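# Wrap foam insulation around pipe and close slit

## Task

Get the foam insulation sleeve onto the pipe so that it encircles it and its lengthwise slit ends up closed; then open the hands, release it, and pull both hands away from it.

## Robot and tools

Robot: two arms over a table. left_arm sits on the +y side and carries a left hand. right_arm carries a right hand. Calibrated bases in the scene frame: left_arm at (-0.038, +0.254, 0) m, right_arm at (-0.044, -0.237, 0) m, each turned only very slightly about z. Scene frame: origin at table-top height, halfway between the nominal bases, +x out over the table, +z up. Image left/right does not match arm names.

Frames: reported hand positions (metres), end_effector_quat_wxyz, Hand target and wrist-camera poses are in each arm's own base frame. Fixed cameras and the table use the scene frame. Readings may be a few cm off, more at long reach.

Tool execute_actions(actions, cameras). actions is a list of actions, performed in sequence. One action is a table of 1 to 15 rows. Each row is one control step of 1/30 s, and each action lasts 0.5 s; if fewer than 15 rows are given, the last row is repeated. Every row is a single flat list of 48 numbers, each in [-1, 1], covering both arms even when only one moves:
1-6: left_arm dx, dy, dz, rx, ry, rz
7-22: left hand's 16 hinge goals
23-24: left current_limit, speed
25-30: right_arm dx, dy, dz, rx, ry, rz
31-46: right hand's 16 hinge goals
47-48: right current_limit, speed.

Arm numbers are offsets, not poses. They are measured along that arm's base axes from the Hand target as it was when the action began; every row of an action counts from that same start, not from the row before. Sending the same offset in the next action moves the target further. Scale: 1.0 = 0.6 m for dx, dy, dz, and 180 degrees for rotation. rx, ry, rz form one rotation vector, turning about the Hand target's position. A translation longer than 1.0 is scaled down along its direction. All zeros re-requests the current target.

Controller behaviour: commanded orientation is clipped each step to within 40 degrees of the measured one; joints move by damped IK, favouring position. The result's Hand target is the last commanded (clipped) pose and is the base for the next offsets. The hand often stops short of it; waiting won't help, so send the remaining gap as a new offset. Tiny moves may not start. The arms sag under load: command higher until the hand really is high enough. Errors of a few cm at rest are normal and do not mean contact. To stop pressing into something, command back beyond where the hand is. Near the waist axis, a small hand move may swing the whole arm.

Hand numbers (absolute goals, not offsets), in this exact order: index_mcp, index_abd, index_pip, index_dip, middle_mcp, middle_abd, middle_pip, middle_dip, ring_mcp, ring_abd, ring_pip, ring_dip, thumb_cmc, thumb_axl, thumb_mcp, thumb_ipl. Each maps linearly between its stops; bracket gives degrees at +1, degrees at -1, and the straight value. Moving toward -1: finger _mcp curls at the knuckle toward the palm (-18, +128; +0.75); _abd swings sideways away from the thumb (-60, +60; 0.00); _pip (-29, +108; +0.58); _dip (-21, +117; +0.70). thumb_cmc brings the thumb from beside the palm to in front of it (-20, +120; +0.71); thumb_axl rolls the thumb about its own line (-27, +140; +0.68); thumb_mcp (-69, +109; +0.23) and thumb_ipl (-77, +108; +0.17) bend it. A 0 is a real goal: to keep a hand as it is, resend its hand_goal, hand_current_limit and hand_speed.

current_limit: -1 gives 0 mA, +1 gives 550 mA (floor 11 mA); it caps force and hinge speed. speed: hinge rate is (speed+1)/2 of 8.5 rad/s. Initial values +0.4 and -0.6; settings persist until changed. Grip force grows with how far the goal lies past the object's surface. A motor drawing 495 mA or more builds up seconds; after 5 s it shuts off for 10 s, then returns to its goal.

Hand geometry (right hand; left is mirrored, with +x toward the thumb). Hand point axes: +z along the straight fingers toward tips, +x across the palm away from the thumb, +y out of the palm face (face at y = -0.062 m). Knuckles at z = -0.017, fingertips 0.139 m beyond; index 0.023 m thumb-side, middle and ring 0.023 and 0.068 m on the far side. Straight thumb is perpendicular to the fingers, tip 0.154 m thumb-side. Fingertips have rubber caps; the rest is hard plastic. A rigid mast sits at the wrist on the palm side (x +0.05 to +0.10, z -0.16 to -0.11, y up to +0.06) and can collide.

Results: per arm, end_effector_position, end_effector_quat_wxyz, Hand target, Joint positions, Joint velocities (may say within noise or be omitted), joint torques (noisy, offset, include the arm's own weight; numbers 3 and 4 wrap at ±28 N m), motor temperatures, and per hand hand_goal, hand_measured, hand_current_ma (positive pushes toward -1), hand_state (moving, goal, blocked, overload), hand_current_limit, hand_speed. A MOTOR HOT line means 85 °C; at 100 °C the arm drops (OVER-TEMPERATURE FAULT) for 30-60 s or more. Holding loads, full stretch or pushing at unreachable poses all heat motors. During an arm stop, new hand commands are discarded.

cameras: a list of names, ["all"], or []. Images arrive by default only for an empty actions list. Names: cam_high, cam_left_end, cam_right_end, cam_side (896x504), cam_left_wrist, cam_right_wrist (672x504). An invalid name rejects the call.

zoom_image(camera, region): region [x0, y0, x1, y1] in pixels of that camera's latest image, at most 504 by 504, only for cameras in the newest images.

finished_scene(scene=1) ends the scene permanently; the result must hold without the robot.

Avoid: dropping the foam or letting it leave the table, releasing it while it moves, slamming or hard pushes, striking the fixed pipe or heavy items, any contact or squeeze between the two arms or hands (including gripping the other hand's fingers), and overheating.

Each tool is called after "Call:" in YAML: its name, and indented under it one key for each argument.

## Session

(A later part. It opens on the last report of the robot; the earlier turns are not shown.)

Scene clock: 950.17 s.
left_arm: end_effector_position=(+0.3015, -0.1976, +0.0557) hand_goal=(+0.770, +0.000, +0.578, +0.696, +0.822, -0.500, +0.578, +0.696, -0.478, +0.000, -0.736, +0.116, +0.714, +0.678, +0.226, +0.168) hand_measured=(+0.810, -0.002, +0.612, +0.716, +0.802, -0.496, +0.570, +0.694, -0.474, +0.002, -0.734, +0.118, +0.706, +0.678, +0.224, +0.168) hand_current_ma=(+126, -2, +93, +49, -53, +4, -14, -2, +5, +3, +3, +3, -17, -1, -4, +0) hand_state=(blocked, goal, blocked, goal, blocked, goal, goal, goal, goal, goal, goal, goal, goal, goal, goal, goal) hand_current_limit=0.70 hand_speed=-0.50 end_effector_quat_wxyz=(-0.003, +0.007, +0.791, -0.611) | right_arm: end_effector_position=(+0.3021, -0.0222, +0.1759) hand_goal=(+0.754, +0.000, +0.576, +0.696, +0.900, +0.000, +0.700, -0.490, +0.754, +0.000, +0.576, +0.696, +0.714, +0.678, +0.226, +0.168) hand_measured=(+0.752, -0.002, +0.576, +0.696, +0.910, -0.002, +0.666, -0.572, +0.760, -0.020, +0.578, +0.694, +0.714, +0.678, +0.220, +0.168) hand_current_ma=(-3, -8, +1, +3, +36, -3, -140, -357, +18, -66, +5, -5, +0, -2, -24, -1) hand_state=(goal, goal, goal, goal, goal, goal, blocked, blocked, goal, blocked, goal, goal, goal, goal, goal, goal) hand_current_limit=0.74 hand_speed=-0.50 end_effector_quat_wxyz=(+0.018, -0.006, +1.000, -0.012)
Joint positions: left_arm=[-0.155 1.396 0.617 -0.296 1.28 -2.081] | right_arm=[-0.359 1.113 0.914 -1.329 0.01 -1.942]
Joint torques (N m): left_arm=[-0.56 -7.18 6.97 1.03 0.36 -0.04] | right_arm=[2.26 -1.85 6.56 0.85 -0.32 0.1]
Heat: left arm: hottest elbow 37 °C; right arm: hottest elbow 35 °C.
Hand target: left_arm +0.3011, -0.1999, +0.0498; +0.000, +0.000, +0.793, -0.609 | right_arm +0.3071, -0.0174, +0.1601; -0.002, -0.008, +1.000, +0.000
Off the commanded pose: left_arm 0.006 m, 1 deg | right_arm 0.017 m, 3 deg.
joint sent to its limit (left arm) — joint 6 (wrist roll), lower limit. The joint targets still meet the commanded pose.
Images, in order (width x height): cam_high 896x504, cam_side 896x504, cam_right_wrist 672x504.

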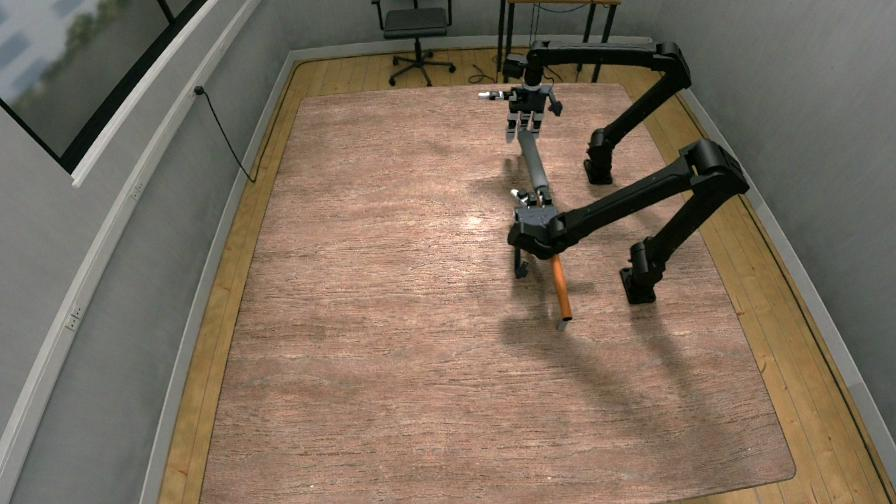

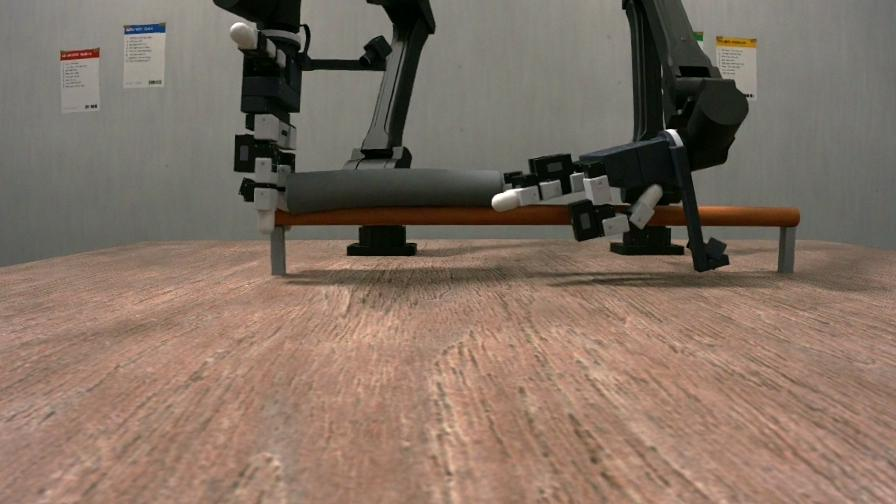

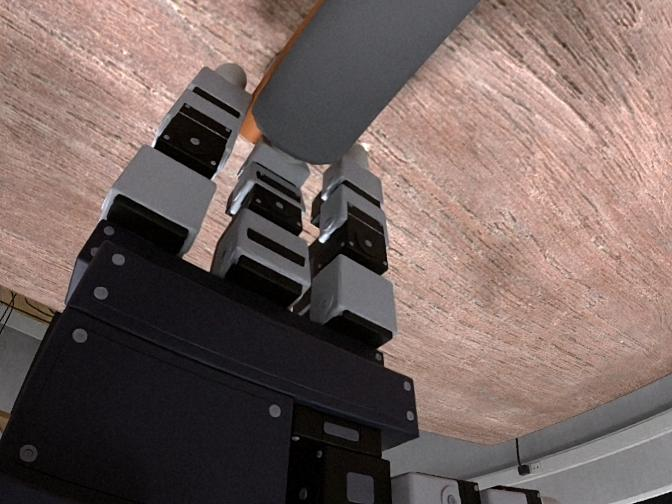

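Call:
execute_actions:
  actions:
    - [[0,0,0,0,0,0,0.77,0.0,0.577,0.696,0.822,-0.5,0.577,0.696,-0.478,0,-0.736,0.116,0.714,0.678,0.226,0.168,0.7,-0.5,-0.015,0.006,0.004,0,0,0,0.754,0.05,0.576,0.696,0.90,0,0.70,-0.50,0.754,0.0,0.576,0.696,0.714,0.678,0.226,0.168,0.74,-0.5]]
    - [[0,0,0,0,0,0,0.77,0.0,0.577,0.696,0.822,-0.5,0.577,0.696,-0.478,0,-0.736,0.116,0.714,0.678,0.226,0.168,0.7,-0.5,-0.015,-0.006,0.004,0,0,0,0.754,0.05,0.576,0.696,0.90,0,0.70,-0.50,0.754,0.0,0.576,0.696,0.714,0.678,0.226,0.168,0.74,-0.5]]
  cameras: ["cam_side","cam_right_wrist","cam_high"]

Call:
zoom_image:
  camera: "cam_side"
  region: [250, 160, 310, 220]

Call:
zoom_image:
  camera: "cam_right_wrist"
  region: [220, 30, 400, 210]

Call:
zoom_image:
  camera: "cam_high"
  region: [490, 110, 590, 210]

Scene clock: 952.97 s.
left_arm: end_effector_position=(+0.3015, -0.1976, +0.0557) hand_goal=(+0.770, +0.000, +0.578, +0.696, +0.822, -0.500, +0.578, +0.696, -0.478, +0.000, -0.736, +0.116, +0.714, +0.678, +0.226, +0.168) hand_measured=(+0.810, -0.002, +0.612, +0.716, +0.802, -0.496, +0.570, +0.694, -0.474, +0.002, -0.734, +0.118, +0.706, +0.678, +0.224, +0.168) hand_current_ma=(+126, -2, +93, +49, -53, +4, -14, -2, +5, +3, +3, +3, -17, -1, -4, +0) hand_state=(blocked, goal, blocked, goal, blocked, goal, goal, goal, goal, goal, goal, goal, goal, goal, goal, goal) hand_current_limit=0.70 hand_speed=-0.50 end_effector_quat_wxyz=(-0.003, +0.007, +0.791, -0.611) | right_arm: end_effector_position=(+0.3010, -0.0214, +0.1770) hand_goal=(+0.754, +0.050, +0.576, +0.696, +0.900, +0.000, +0.700, -0.500, +0.754, +0.000, +0.576, +0.696, +0.714, +0.678, +0.226, +0.168) hand_measured=(+0.752, +0.046, +0.576, +0.696, +0.910, +0.006, +0.676, -0.568, +0.756, -0.014, +0.578, +0.694, +0.714, +0.678, +0.220, +0.168) hand_current_ma=(-3, -10, +1, +3, +37, +17, -97, -293, +9, -42, +6, -4, +0, -2, -24, -1) hand_state=(goal, goal, goal, goal, goal, goal, blocked, blocked, goal, goal, goal, goal, goal, goal, goal, goal) hand_current_limit=0.74 hand_speed=-0.50 end_effector_quat_wxyz=(+0.020, -0.007, +1.000, -0.013)
Joint positions: left_arm=[-0.155 1.396 0.617 -0.296 1.28 -2.081] | right_arm=[-0.358 1.106 0.911 -1.329 0.01 -1.942]
Joint torques (N m): left_arm=[-0.56 -7.53 7.02 0.98 0.37 -0.04] | right_arm=[0.91 -4.66 4.96 -0.03 -0.33 -0.08]
Heat: left arm: hottest elbow 37 °C; right arm: hottest elbow 35 °C.
Hand target: left_arm +0.3011, -0.1999, +0.0498; +0.000, +0.000, +0.793, -0.609 | right_arm +0.2892, -0.0174, +0.1650; -0.002, -0.008, +1.000, -0.001
Off the commanded pose: left_arm 0.006 m, 1 deg | right_arm 0.017 m, 3 deg.
joint sent to its limit (left arm) — joint 6 (wrist roll), lower limit. The joint targets still meet the commanded pose.
Images, in order (width x height): cam_high 896x504, cam_side 896x504, cam_right_wrist 672x504.

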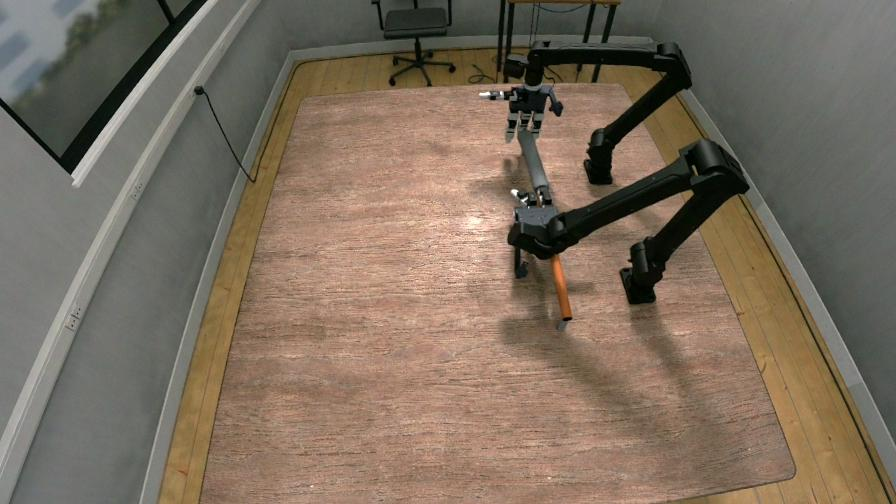

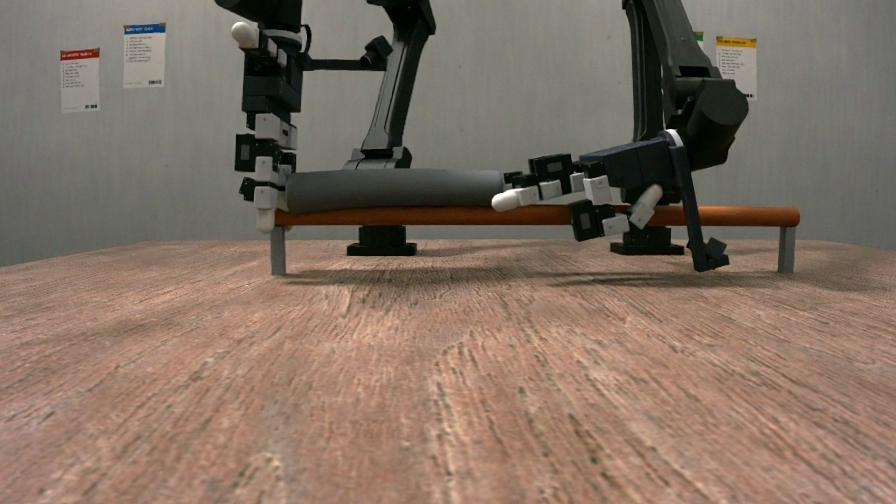

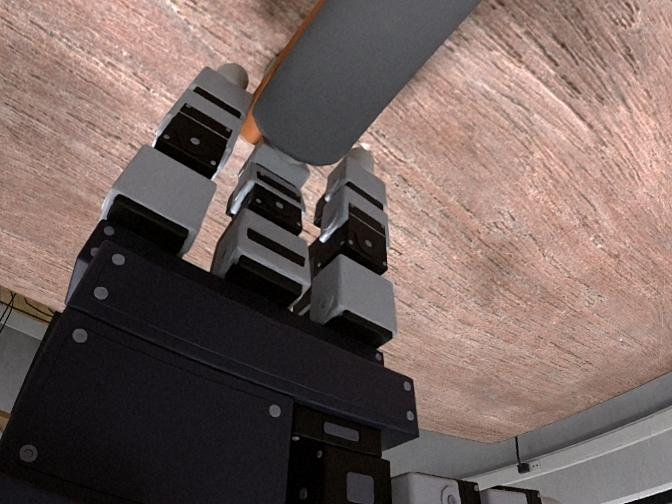

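Scaled by 8.400 from the camera's 896x504 image, which has a finer 1280x720 frame.

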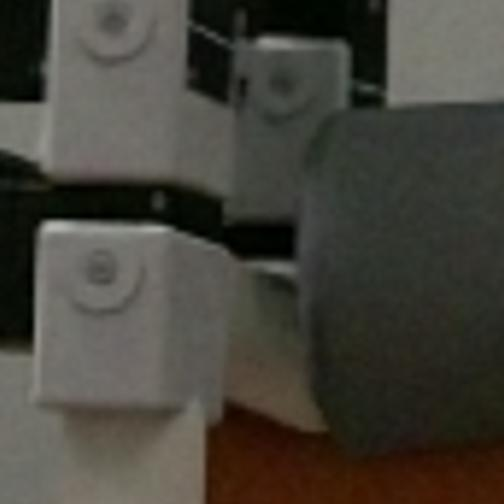

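Scaled by 2.800 from the camera's 672x504 image, which has a finer 960x720 frame.

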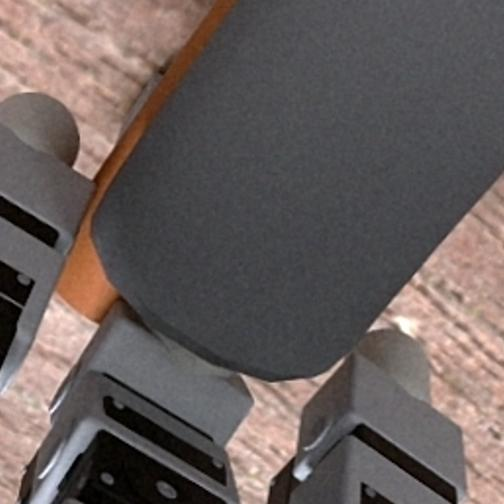

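Scaled by 5.040 from the camera's 896x504 image, which has a finer 1280x720 frame.

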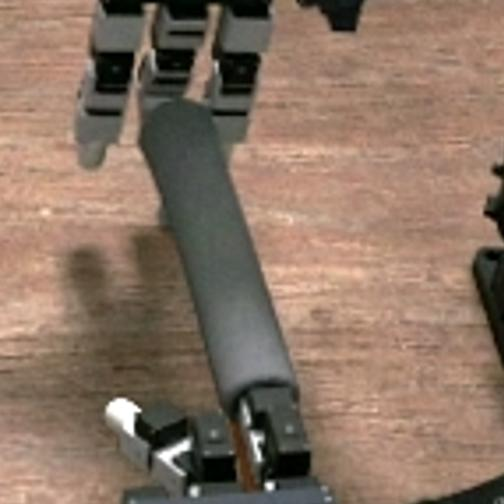

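Call:
execute_actions:
  actions:
    - [[0,0,0,0,0,0,0.77,0.0,0.577,0.696,0.822,-0.5,0.577,0.696,-0.478,0,-0.736,0.116,0.714,0.678,0.226,0.168,0.7,-0.5,-0.012,0.006,0.004,0,0,0,0.754,0.05,0.576,0.696,0.90,0,0.70,-0.50,0.754,-0.05,0.576,0.696,0.714,0.678,0.226,0.168,0.74,-0.5]]
    - [[0,0,0,0,0,0,0.77,0.0,0.577,0.696,0.822,-0.5,0.577,0.696,-0.478,0,-0.736,0.116,0.714,0.678,0.226,0.168,0.7,-0.5,-0.012,-0.006,0.002,0,0,0,0.754,0.05,0.576,0.696,0.90,0,0.70,-0.50,0.754,-0.05,0.576,0.696,0.714,0.678,0.226,0.168,0.74,-0.5]]
  cameras: ["cam_side","cam_right_wrist","cam_high"]

Call:
zoom_image:
  camera: "cam_side"
  region: [250, 160, 310, 220]

Call:
zoom_image:
  camera: "cam_right_wrist"
  region: [220, 30, 400, 210]

Scene clock: 954.47 s.
left_arm: end_effector_position=(+0.3016, -0.1976, +0.0557) hand_goal=(+0.770, +0.000, +0.578, +0.696, +0.822, -0.500, +0.578, +0.696, -0.478, +0.000, -0.736, +0.116, +0.714, +0.678, +0.226, +0.168) hand_measured=(+0.810, -0.002, +0.612, +0.716, +0.802, -0.496, +0.570, +0.694, -0.474, +0.002, -0.734, +0.118, +0.706, +0.678, +0.224, +0.168) hand_current_ma=(+126, -2, +92, +48, -53, +4, -14, -2, +5, +3, +3, +3, -17, -1, -4, +0) hand_state=(blocked, goal, blocked, goal, blocked, goal, goal, goal, goal, goal, goal, goal, goal, goal, goal, goal) hand_current_limit=0.70 hand_speed=-0.50 end_effector_quat_wxyz=(-0.003, +0.007, +0.791, -0.611) | right_arm: end_effector_position=(+0.2939, -0.0205, +0.1795) hand_goal=(+0.754, +0.050, +0.576, +0.696, +0.900, +0.000, +0.700, -0.500, +0.754, -0.050, +0.576, +0.696, +0.714, +0.678, +0.226, +0.168) hand_measured=(+0.752, +0.046, +0.576, +0.696, +0.912, +0.056, +0.692, -0.534, +0.754, -0.046, +0.578, +0.694, +0.714, +0.678, +0.220, +0.168) hand_current_ma=(-3, -10, +1, +3, +47, +203, -26, -135, +2, +9, +6, -4, +0, -2, -24, -1) hand_state=(goal, goal, goal, goal, goal, blocked, goal, blocked, goal, goal, goal, goal, goal, goal, goal, goal) hand_current_limit=0.74 hand_speed=-0.50 end_effector_quat_wxyz=(+0.028, -0.004, +1.000, -0.010)
Joint positions: left_arm=[-0.155 1.396 0.617 -0.296 1.279 -2.081] | right_arm=[-0.37 1.074 0.893 -1.33 -0.002 -1.949]
Joint torques (N m): left_arm=[-0.44 -7.12 6.94 1.07 0.36 -0.03] | right_arm=[0.44 -5.36 5.04 -0.7 0.03 -0.18]
Heat: left arm: hottest elbow 37 °C; right arm: hottest elbow 34 °C.
Hand target: left_arm +0.3011, -0.1999, +0.0498; +0.000, +0.000, +0.793, -0.609 | right_arm +0.2747, -0.0175, +0.1685; -0.002, -0.008, +1.000, -0.001
Off the commanded pose: left_arm 0.006 m, 1 deg | right_arm 0.022 m, 4 deg.
joint sent to its limit (left arm) — joint 6 (wrist roll), lower limit. The joint targets still meet the commanded pose.
Images, in order (width x height): cam_high 896x504, cam_side 896x504, cam_right_wrist 672x504.

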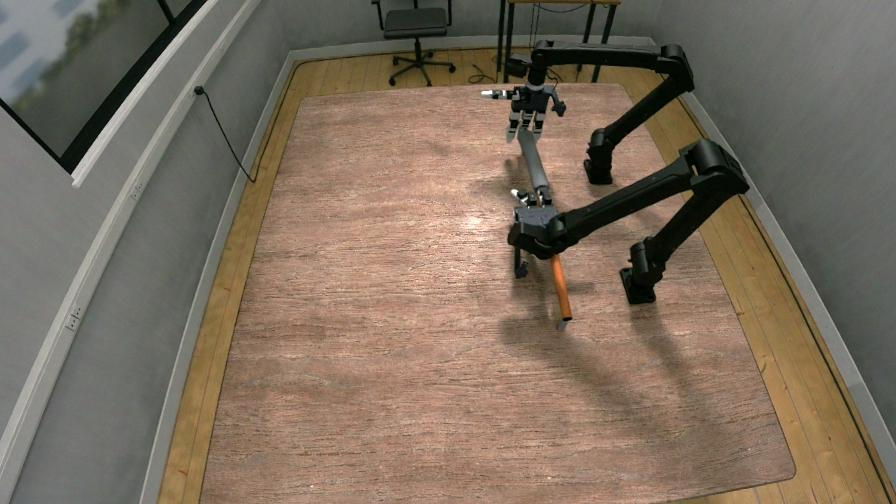

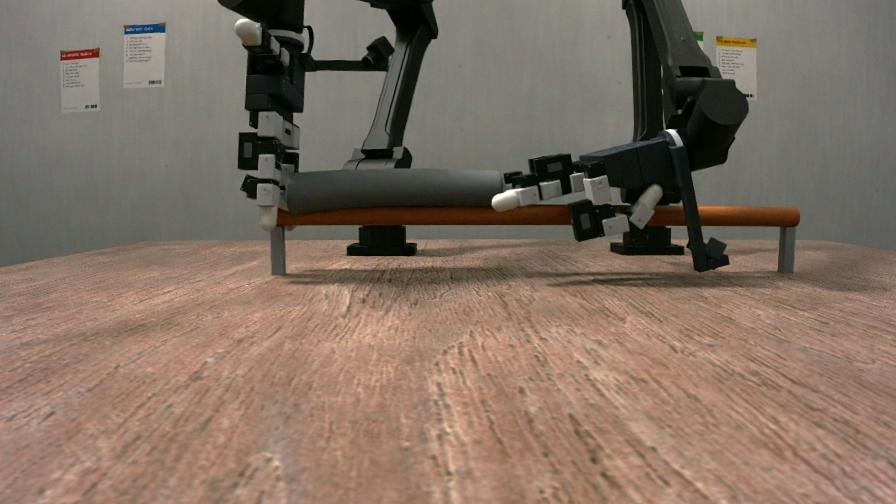

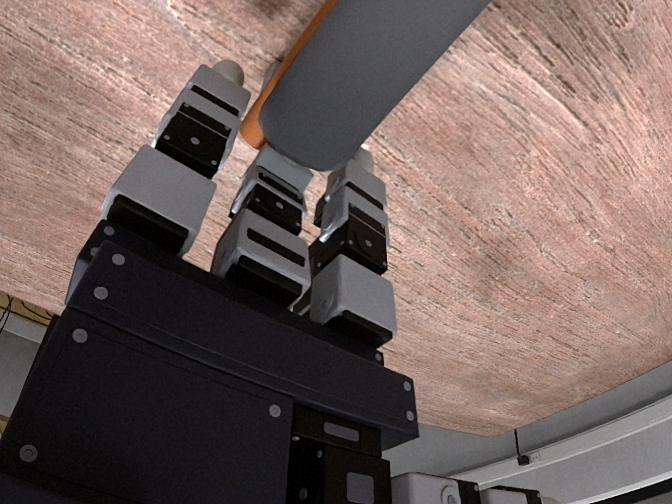

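Scaled by 8.400 from the camera's 896x504 image, which has a finer 1280x720 frame.

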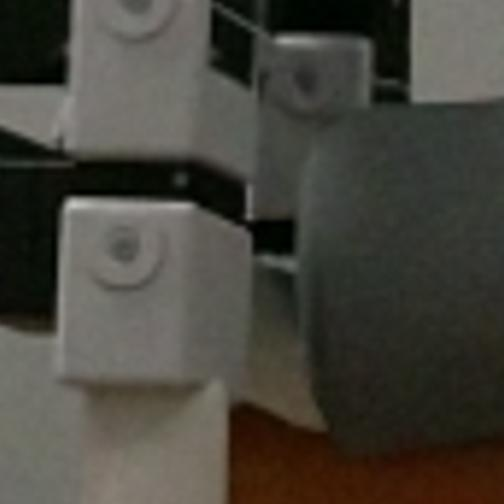

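Scaled by 2.800 from the camera's 672x504 image, which has a finer 960x720 frame.

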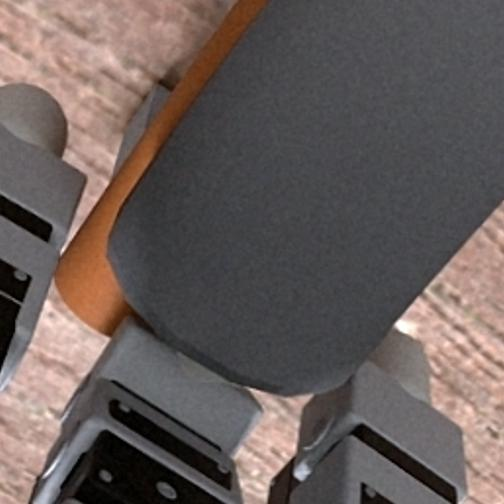

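Call:
execute_actions:
  actions:
    - [[0,0,0,0,0,0,0.77,0.0,0.577,0.696,0.822,-0.5,0.577,0.696,-0.478,0,-0.736,0.116,0.714,0.678,0.226,0.168,0.7,-0.5,0.0,0.003,0.015,0,0,0,0.754,0.05,0.576,0.696,0.88,0,0.68,-0.53,0.754,-0.05,0.576,0.696,0.714,0.678,0.226,0.168,0.74,-0.5]]
    - [[0,0,0,0,0,0,0.77,0.0,0.577,0.696,0.822,-0.5,0.577,0.696,-0.478,0,-0.736,0.116,0.714,0.678,0.226,0.168,0.7,-0.5,-0.01,-0.003,0.008,0,0,0,0.754,0.05,0.576,0.696,0.88,0,0.68,-0.53,0.754,-0.05,0.576,0.696,0.714,0.678,0.226,0.168,0.74,-0.5]]
  cameras: ["cam_side","cam_right_wrist","cam_high"]

Call:
zoom_image:
  camera: "cam_side"
  region: [250, 160, 310, 220]

Call:
zoom_image:
  camera: "cam_right_wrist"
  region: [220, 30, 400, 210]

Scene clock: 956.07 s.
left_arm: end_effector_position=(+0.3016, -0.1976, +0.0557) hand_goal=(+0.770, +0.000, +0.578, +0.696, +0.822, -0.500, +0.578, +0.696, -0.478, +0.000, -0.736, +0.116, +0.714, +0.678, +0.226, +0.168) hand_measured=(+0.810, -0.002, +0.610, +0.716, +0.802, -0.496, +0.570, +0.694, -0.474, +0.002, -0.734, +0.118, +0.706, +0.678, +0.224, +0.168) hand_current_ma=(+126, -2, +90, +46, -53, +4, -14, -2, +5, +3, +3, +3, -17, -1, -4, +0) hand_state=(blocked, goal, blocked, goal, blocked, goal, goal, goal, goal, goal, goal, goal, goal, goal, goal, goal) hand_current_limit=0.70 hand_speed=-0.50 end_effector_quat_wxyz=(-0.003, +0.007, +0.791, -0.611) | right_arm: end_effector_position=(+0.2808, -0.0190, +0.1858) hand_goal=(+0.754, +0.050, +0.576, +0.696, +0.880, +0.000, +0.680, -0.530, +0.754, -0.050, +0.576, +0.696, +0.714, +0.678, +0.226, +0.168) hand_measured=(+0.752, +0.046, +0.576, +0.696, +0.898, +0.068, +0.676, -0.548, +0.754, -0.046, +0.578, +0.694, +0.714, +0.678, +0.220, +0.168) hand_current_ma=(-3, -10, +1, +3, +75, +252, -10, -66, +2, +9, +6, -4, +0, -2, -24, -1) hand_state=(goal, goal, goal, goal, goal, blocked, goal, goal, goal, goal, goal, goal, goal, goal, goal, goal) hand_current_limit=0.74 hand_speed=-0.50 end_effector_quat_wxyz=(+0.019, -0.004, +1.000, -0.006)
Joint positions: left_arm=[-0.155 1.396 0.617 -0.296 1.279 -2.081] | right_arm=[-0.382 1.049 0.893 -1.376 -0.002 -1.961]
Joint torques (N m): left_arm=[-0.62 -7.24 6.99 1.02 0.37 -0.05] | right_arm=[0.73 -4.72 6.58 -0.7 0.04 -0.16]
Heat: left arm: hottest elbow 37 °C; right arm: hottest elbow 34 °C.
Hand target: left_arm +0.3011, -0.1999, +0.0498; +0.000, +0.000, +0.793, -0.609 | right_arm +0.2688, -0.0175, +0.1823; -0.002, -0.008, +1.000, -0.001
Off the commanded pose: left_arm 0.006 m, 1 deg | right_arm 0.013 m, 2 deg.
joint sent to its limit (left arm) — joint 6 (wrist roll), lower limit. The joint targets still meet the commanded pose.
Images, in order (width x height): cam_high 896x504, cam_side 896x504, cam_right_wrist 672x504.

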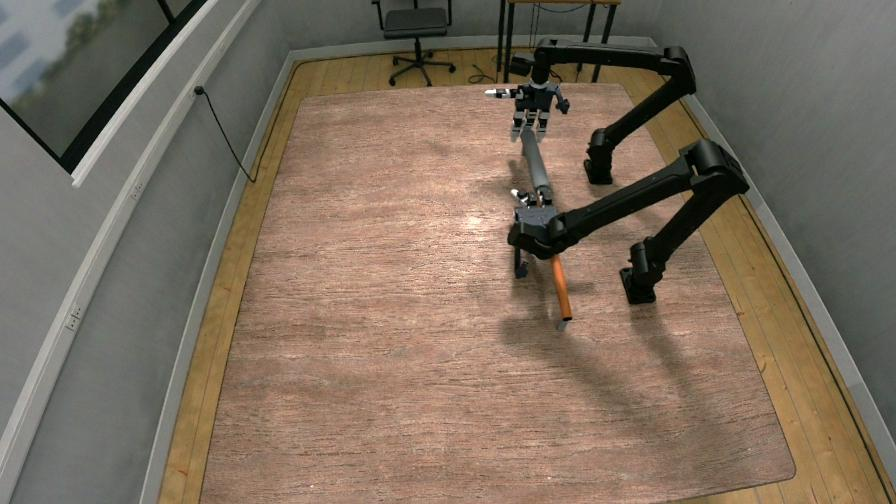

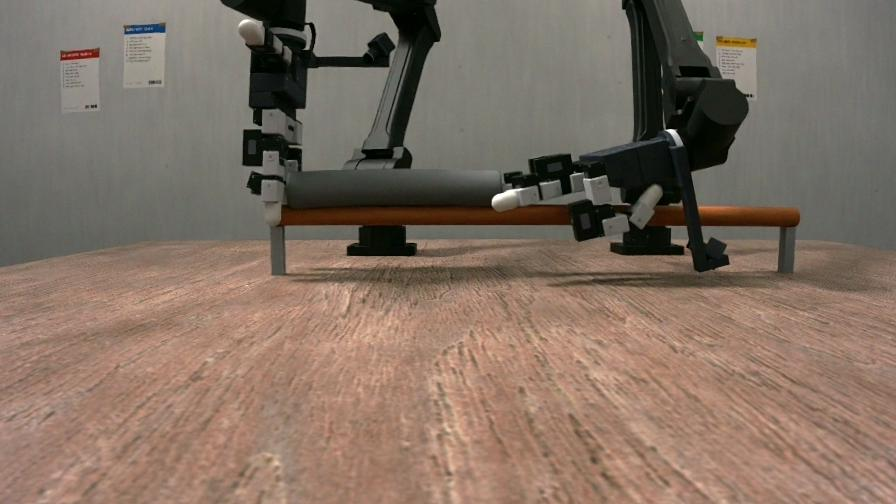

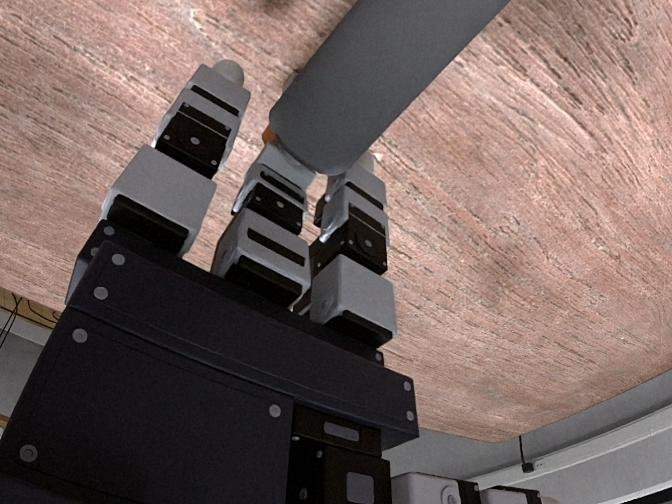

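Scaled by 8.400 from the camera's 896x504 image, which has a finer 1280x720 frame.

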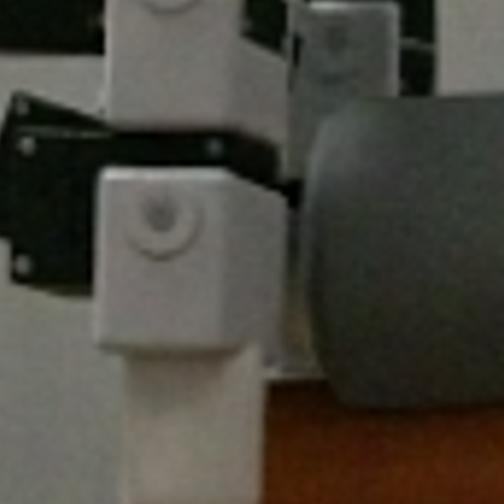

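Scaled by 2.800 from the camera's 672x504 image, which has a finer 960x720 frame.

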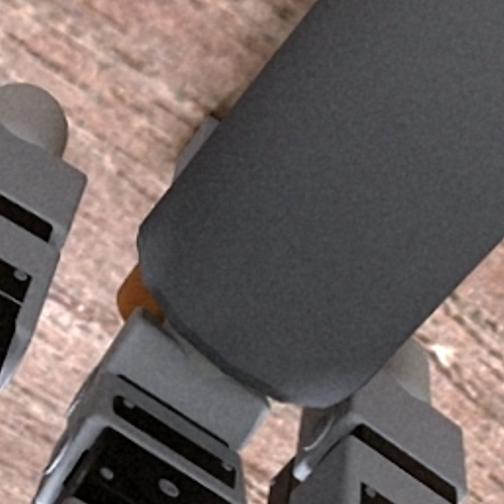

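Call:
execute_actions:
  actions:
    - [[0,0,0,0,0,0,0.77,0.0,0.577,0.696,0.822,-0.5,0.577,0.696,-0.478,0,-0.736,0.116,0.714,0.678,0.226,0.168,0.7,-0.5,0.02,0.006,-0.004,0,0,0,0.754,0.1,0.576,0.696,0.90,0,0.70,-0.49,0.754,-0.05,0.576,0.696,0.714,0.678,0.226,0.168,0.74,-0.5]]
    - [[0,0,0,0,0,0,0.77,0.0,0.577,0.696,0.822,-0.5,0.577,0.696,-0.478,0,-0.736,0.116,0.714,0.678,0.226,0.168,0.7,-0.5,0.02,-0.006,-0.010,0,0,0,0.754,0.1,0.576,0.696,0.90,0,0.70,-0.49,0.754,-0.05,0.576,0.696,0.714,0.678,0.226,0.168,0.74,-0.5]]

Call:
execute_actions:
  actions:
    - [[0,0,0,0,0,0,0.77,0.0,0.577,0.696,0.822,-0.5,0.577,0.696,-0.478,0,-0.736,0.116,0.714,0.678,0.226,0.168,0.7,-0.5,0.02,0.006,-0.010,0,0,0,0.754,0.1,0.576,0.696,0.90,0,0.70,-0.48,0.754,-0.05,0.576,0.696,0.714,0.678,0.226,0.168,0.74,-0.5]]
    - [[0,0,0,0,0,0,0.77,0.0,0.577,0.696,0.822,-0.5,0.577,0.696,-0.478,0,-0.736,0.116,0.714,0.678,0.226,0.168,0.7,-0.5,0.01,-0.006,-0.010,0,0,0,0.754,0.1,0.576,0.696,0.90,0,0.70,-0.48,0.754,-0.05,0.576,0.696,0.714,0.678,0.226,0.168,0.74,-0.5]]
  cameras: ["cam_side","cam_right_wrist","cam_high"]

Call:
zoom_image:
  camera: "cam_side"
  region: [250, 160, 310, 220]

Call:
zoom_image:
  camera: "cam_right_wrist"
  region: [220, 30, 400, 210]

Scene clock: 958.93 s.
left_arm: end_effector_position=(+0.3016, -0.1976, +0.0557) hand_goal=(+0.770, +0.000, +0.578, +0.696, +0.822, -0.500, +0.578, +0.696, -0.478, +0.000, -0.736, +0.116, +0.714, +0.678, +0.226, +0.168) hand_measured=(+0.810, -0.002, +0.610, +0.714, +0.802, -0.496, +0.570, +0.694, -0.474, +0.002, -0.734, +0.118, +0.706, +0.678, +0.224, +0.168) hand_current_ma=(+126, -2, +90, +46, -53, +4, -14, -2, +5, +3, +3, +3, -17, -1, -4, +0) hand_state=(blocked, goal, blocked, goal, blocked, goal, goal, goal, goal, goal, goal, goal, goal, goal, goal, goal) hand_current_limit=0.70 hand_speed=-0.50 end_effector_quat_wxyz=(-0.003, +0.007, +0.791, -0.611) | right_arm: end_effector_position=(+0.2878, -0.0197, +0.1852) hand_goal=(+0.754, +0.100, +0.576, +0.696, +0.900, +0.000, +0.700, -0.490, +0.754, -0.050, +0.576, +0.696, +0.714, +0.678, +0.226, +0.168) hand_measured=(+0.752, +0.096, +0.576, +0.696, +0.898, +0.006, +0.672, -0.544, +0.754, -0.046, +0.578, +0.694, +0.714, +0.678, +0.220, +0.168) hand_current_ma=(-3, -11, +1, +3, -6, +18, -110, -229, +2, +8, +6, -4, +0, -2, -24, -1) hand_state=(goal, goal, goal, goal, goal, goal, blocked, blocked, goal, goal, goal, goal, goal, goal, goal, goal) hand_current_limit=0.74 hand_speed=-0.50 end_effector_quat_wxyz=(+0.015, -0.006, +1.000, -0.007)
Joint positions: left_arm=[-0.155 1.396 0.617 -0.296 1.279 -2.081] | right_arm=[-0.372 1.074 0.909 -1.373 0.003 -1.955]
Joint torques (N m): left_arm=[-0.38 -7.3 6.94 1.03 0.37 -0.04] | right_arm=[1.96 -1.79 7.1 0.79 -0.07 0.02]
Heat: left arm: hottest elbow 37 °C; right arm: hottest elbow 34 °C.
Hand target: left_arm +0.3011, -0.1999, +0.0498; +0.000, +0.000, +0.793, -0.609 | right_arm +0.2928, -0.0175, +0.1740; -0.002, -0.008, +1.000, +0.000
Off the commanded pose: left_arm 0.006 m, 1 deg | right_arm 0.012 m, 2 deg.
joint sent to its limit (left arm) — joint 6 (wrist roll), lower limit. The joint targets still meet the commanded pose.

Scene clock: 960.13 s.
left_arm: end_effector_position=(+0.3016, -0.1976, +0.0557) hand_goal=(+0.770, +0.000, +0.578, +0.696, +0.822, -0.500, +0.578, +0.696, -0.478, +0.000, -0.736, +0.116, +0.714, +0.678, +0.226, +0.168) hand_measured=(+0.810, -0.002, +0.610, +0.714, +0.802, -0.496, +0.570, +0.694, -0.474, +0.002, -0.734, +0.118, +0.706, +0.678, +0.224, +0.168) hand_current_ma=(+126, -2, +90, +46, -53, +4, -14, -2, +5, +3, +3, +3, -17, -1, -4, +0) hand_state=(blocked, goal, blocked, goal, blocked, goal, goal, goal, goal, goal, goal, goal, goal, goal, goal, goal) hand_current_limit=0.70 hand_speed=-0.50 end_effector_quat_wxyz=(-0.003, +0.007, +0.791, -0.611) | right_arm: end_effector_position=(+0.3044, -0.0173, +0.1767) hand_goal=(+0.754, +0.100, +0.576, +0.696, +0.900, +0.000, +0.700, -0.480, +0.754, -0.050, +0.576, +0.696, +0.714, +0.678, +0.226, +0.168) hand_measured=(+0.752, +0.096, +0.576, +0.696, +0.896, -0.020, +0.668, -0.546, +0.754, -0.054, +0.578, +0.694, +0.714, +0.678, +0.220, +0.168) hand_current_ma=(-3, -10, +1, +3, -17, -69, -126, -282, -1, -10, +5, -4, +0, -2, -24, -1) hand_state=(goal, goal, goal, goal, goal, blocked, blocked, blocked, goal, goal, goal, goal, goal, goal, goal, goal) hand_current_limit=0.74 hand_speed=-0.50 end_effector_quat_wxyz=(+0.015, -0.008, +1.000, -0.007)
Joint positions: left_arm=[-0.155 1.396 0.617 -0.296 1.279 -2.081] | right_arm=[-0.344 1.122 0.921 -1.336 0.004 -1.931]
Joint torques (N m): left_arm=[-0.38 -7.36 7.02 0.95 0.38 -0.06] | right_arm=[1.44 -1.73 7.01 1.07 -0.11 0]
Heat: left arm: hottest elbow 37 °C; right arm: hottest elbow 34 °C.
Hand target: left_arm +0.3011, -0.1999, +0.0498; +0.000, +0.000, +0.793, -0.609 | right_arm +0.3108, -0.0174, +0.1620; -0.001, -0.009, +1.000, -0.001
Off the commanded pose: left_arm 0.006 m, 1 deg | right_arm 0.016 m, 2 deg.
joint sent to its limit (left arm) — joint 6 (wrist roll), lower limit. The joint targets still meet the commanded pose.
Images, in order (width x height): cam_high 896x504, cam_side 896x504, cam_right_wrist 672x504.

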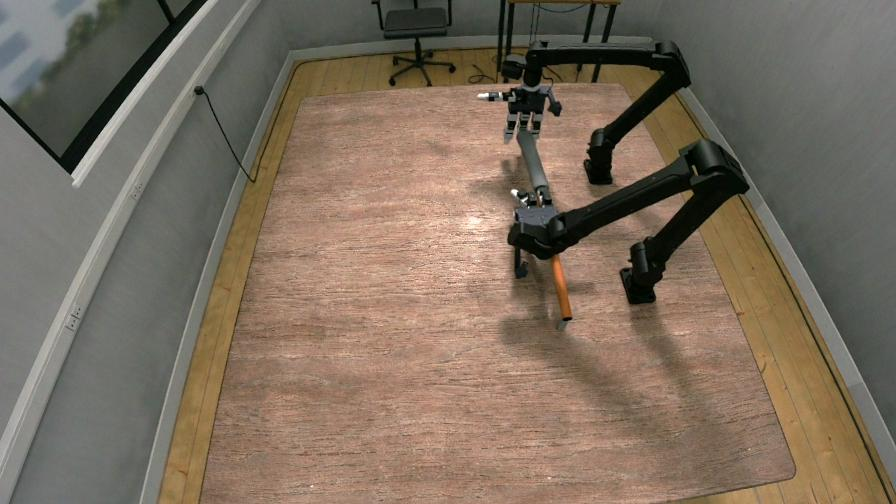

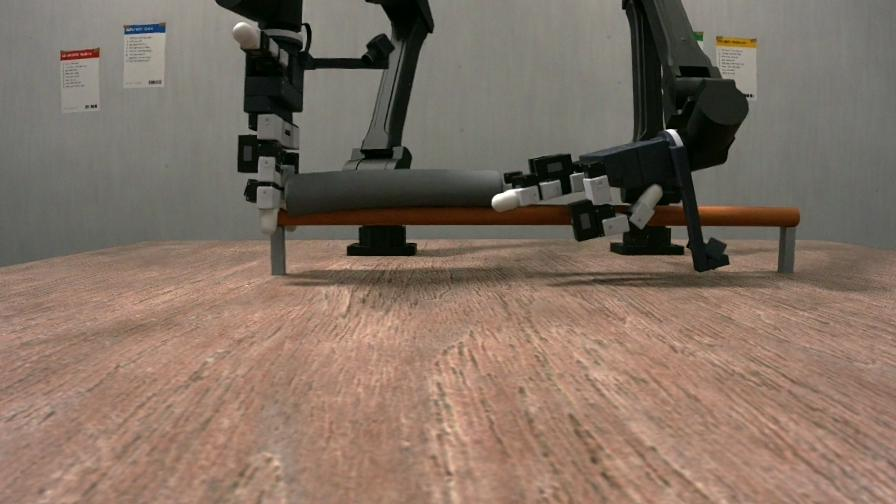

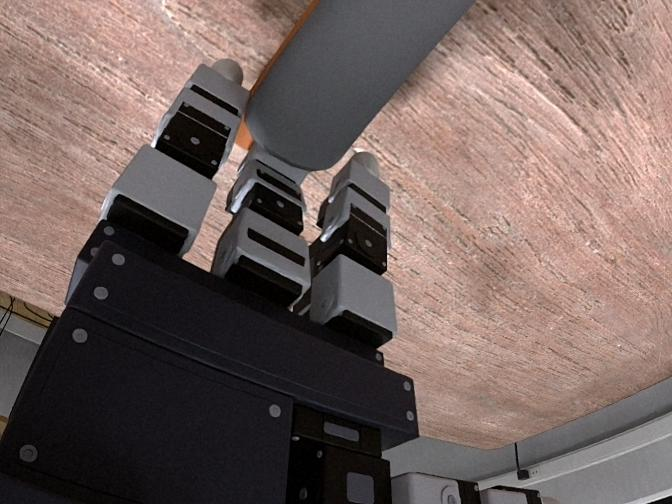

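Scaled by 8.400 from the camera's 896x504 image, which has a finer 1280x720 frame.

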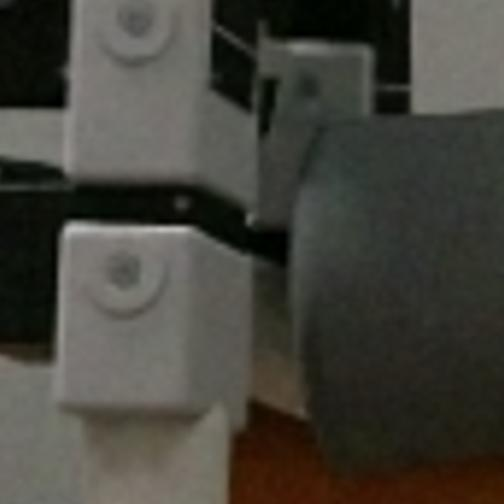

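Scaled by 2.800 from the camera's 672x504 image, which has a finer 960x720 frame.

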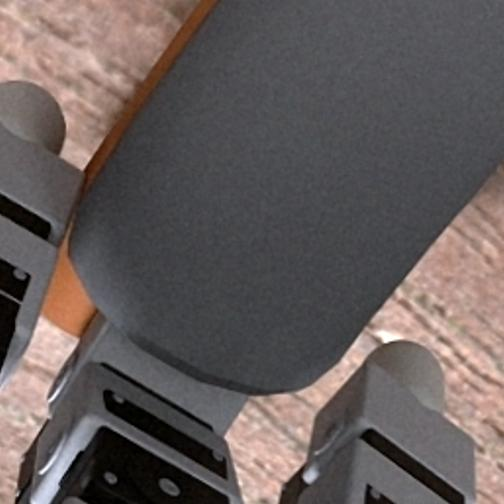

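Call:
execute_actions:
  actions:
    - [[0,0,0,0,0,0,0.77,0.0,0.577,0.696,0.822,-0.5,0.577,0.696,-0.478,0,-0.736,0.116,0.714,0.678,0.226,0.168,0.7,-0.5,0.012,0.006,-0.004,0,0,0,0.754,0.1,0.576,0.696,0.90,0,0.70,-0.47,0.754,-0.1,0.576,0.696,0.714,0.678,0.226,0.168,0.74,-0.5]]
    - [[0,0,0,0,0,0,0.77,0.0,0.577,0.696,0.822,-0.5,0.577,0.696,-0.478,0,-0.736,0.116,0.714,0.678,0.226,0.168,0.7,-0.5,0.01,-0.006,-0.01,0,0,0,0.754,0.1,0.576,0.696,0.90,0,0.71,-0.46,0.754,-0.1,0.576,0.696,0.714,0.678,0.226,0.168,0.74,-0.5]]
  cameras: ["cam_side","cam_right_wrist","cam_high"]

Call:
zoom_image:
  camera: "cam_side"
  region: [250, 160, 310, 220]

Call:
zoom_image:
  camera: "cam_right_wrist"
  region: [220, 30, 400, 210]

Call:
zoom_image:
  camera: "cam_high"
  region: [490, 110, 590, 210]

Scene clock: 961.63 s.
left_arm: end_effector_position=(+0.3015, -0.1976, +0.0555) hand_goal=(+0.770, +0.000, +0.578, +0.696, +0.822, -0.500, +0.578, +0.696, -0.478, +0.000, -0.736, +0.116, +0.714, +0.678, +0.226, +0.168) hand_measured=(+0.810, -0.002, +0.608, +0.714, +0.802, -0.496, +0.570, +0.694, -0.474, +0.002, -0.734, +0.118, +0.706, +0.678, +0.224, +0.168) hand_current_ma=(+124, -3, +83, +43, -53, +4, -14, -2, +5, +3, +3, +3, -17, -1, -4, +0) hand_state=(blocked, goal, blocked, goal, blocked, goal, goal, goal, goal, goal, goal, goal, goal, goal, goal, goal) hand_current_limit=0.70 hand_speed=-0.50 end_effector_quat_wxyz=(-0.003, +0.007, +0.791, -0.611) | right_arm: end_effector_position=(+0.3143, -0.0160, +0.1598) hand_goal=(+0.754, +0.100, +0.576, +0.696, +0.900, +0.000, +0.710, -0.460, +0.754, -0.100, +0.576, +0.696, +0.714, +0.678, +0.226, +0.168) hand_measured=(+0.752, +0.096, +0.576, +0.696, +0.896, +0.050, +0.706, -0.468, +0.754, -0.172, +0.578, +0.694, +0.714, +0.678, +0.220, +0.168) hand_current_ma=(-3, -10, +1, +3, -12, +183, -15, -31, +2, -267, +5, -4, +0, -2, -24, -1) hand_state=(goal, goal, goal, goal, goal, blocked, goal, goal, goal, blocked, goal, goal, goal, goal, goal, goal) hand_current_limit=0.74 hand_speed=-0.50 end_effector_quat_wxyz=(-0.005, -0.010, +1.000, +0.000)
Joint positions: left_arm=[-0.155 1.396 0.617 -0.296 1.279 -2.081] | right_arm=[-0.329 1.19 0.926 -1.316 0.004 -1.92]
Joint torques (N m): left_arm=[-0.5 -7.3 6.99 0.96 0.37 -0.04] | right_arm=[1.38 -4.6 7.35 1.39 -0.12 0.04]
Heat: left arm: hottest elbow 37 °C; right arm: hottest elbow 34 °C.
Hand target: left_arm +0.3011, -0.1999, +0.0497; +0.000, +0.000, +0.793, -0.609 | right_arm +0.3240, -0.0174, +0.1536; -0.002, -0.008, +1.000, -0.001
Off the commanded pose: left_arm 0.006 m, 1 deg | right_arm 0.012 m, 0 deg.
joint sent to its limit (left arm) — joint 6 (wrist roll), lower limit. The joint targets still meet the commanded pose.
Images, in order (width x height): cam_high 896x504, cam_side 896x504, cam_right_wrist 672x504.

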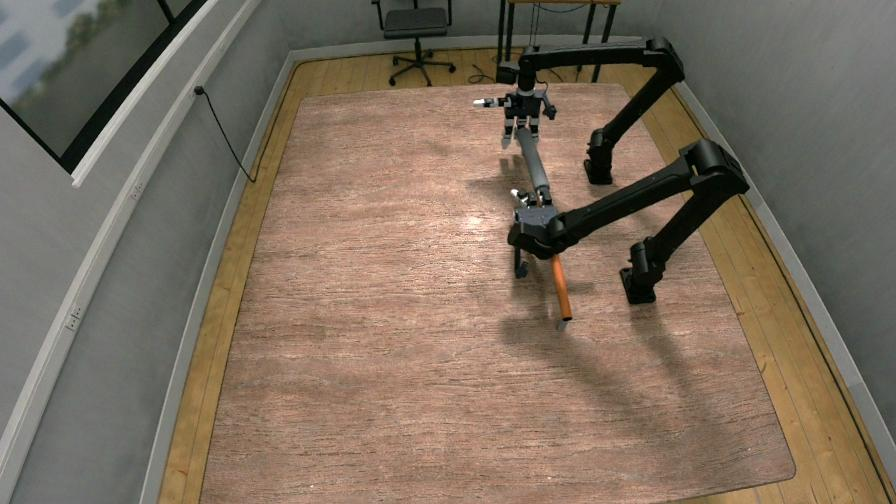

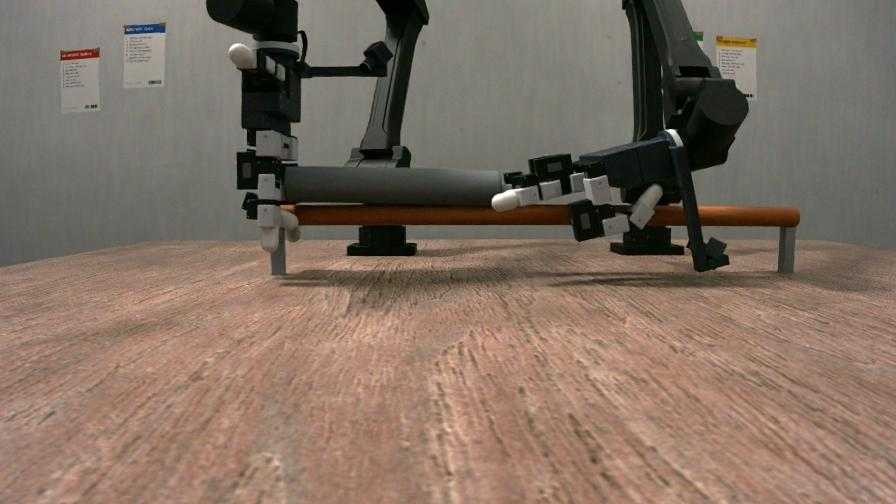

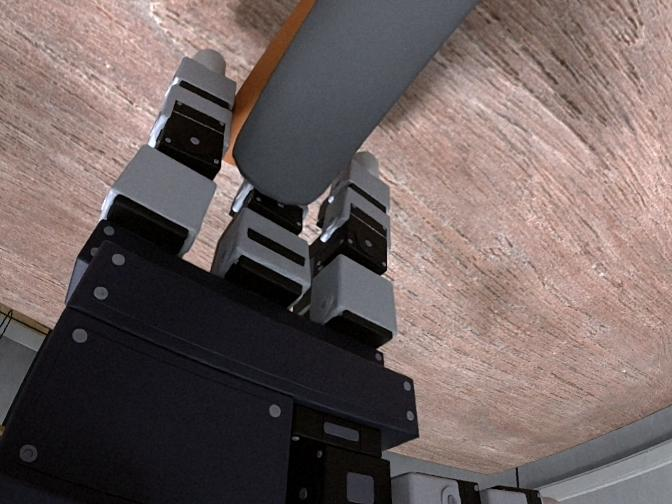

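Scaled by 8.400 from the camera's 896x504 image, which has a finer 1280x720 frame.

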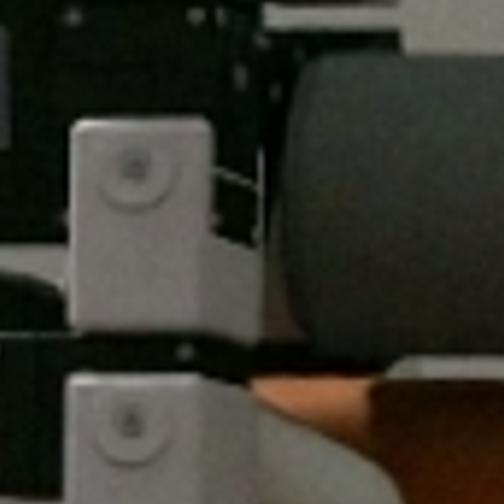

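Scaled by 2.800 from the camera's 672x504 image, which has a finer 960x720 frame.

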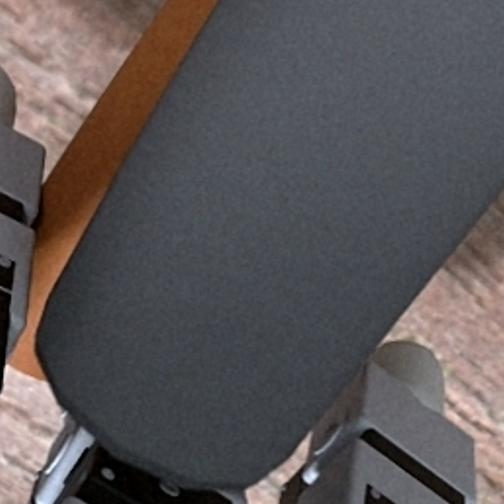

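Scaled by 5.040 from the camera's 896x504 image, which has a finer 1280x720 frame.

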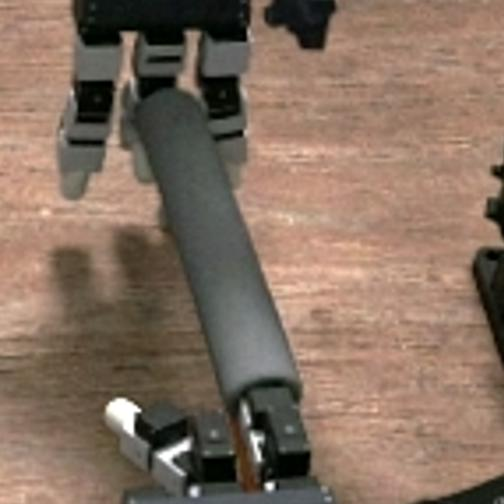

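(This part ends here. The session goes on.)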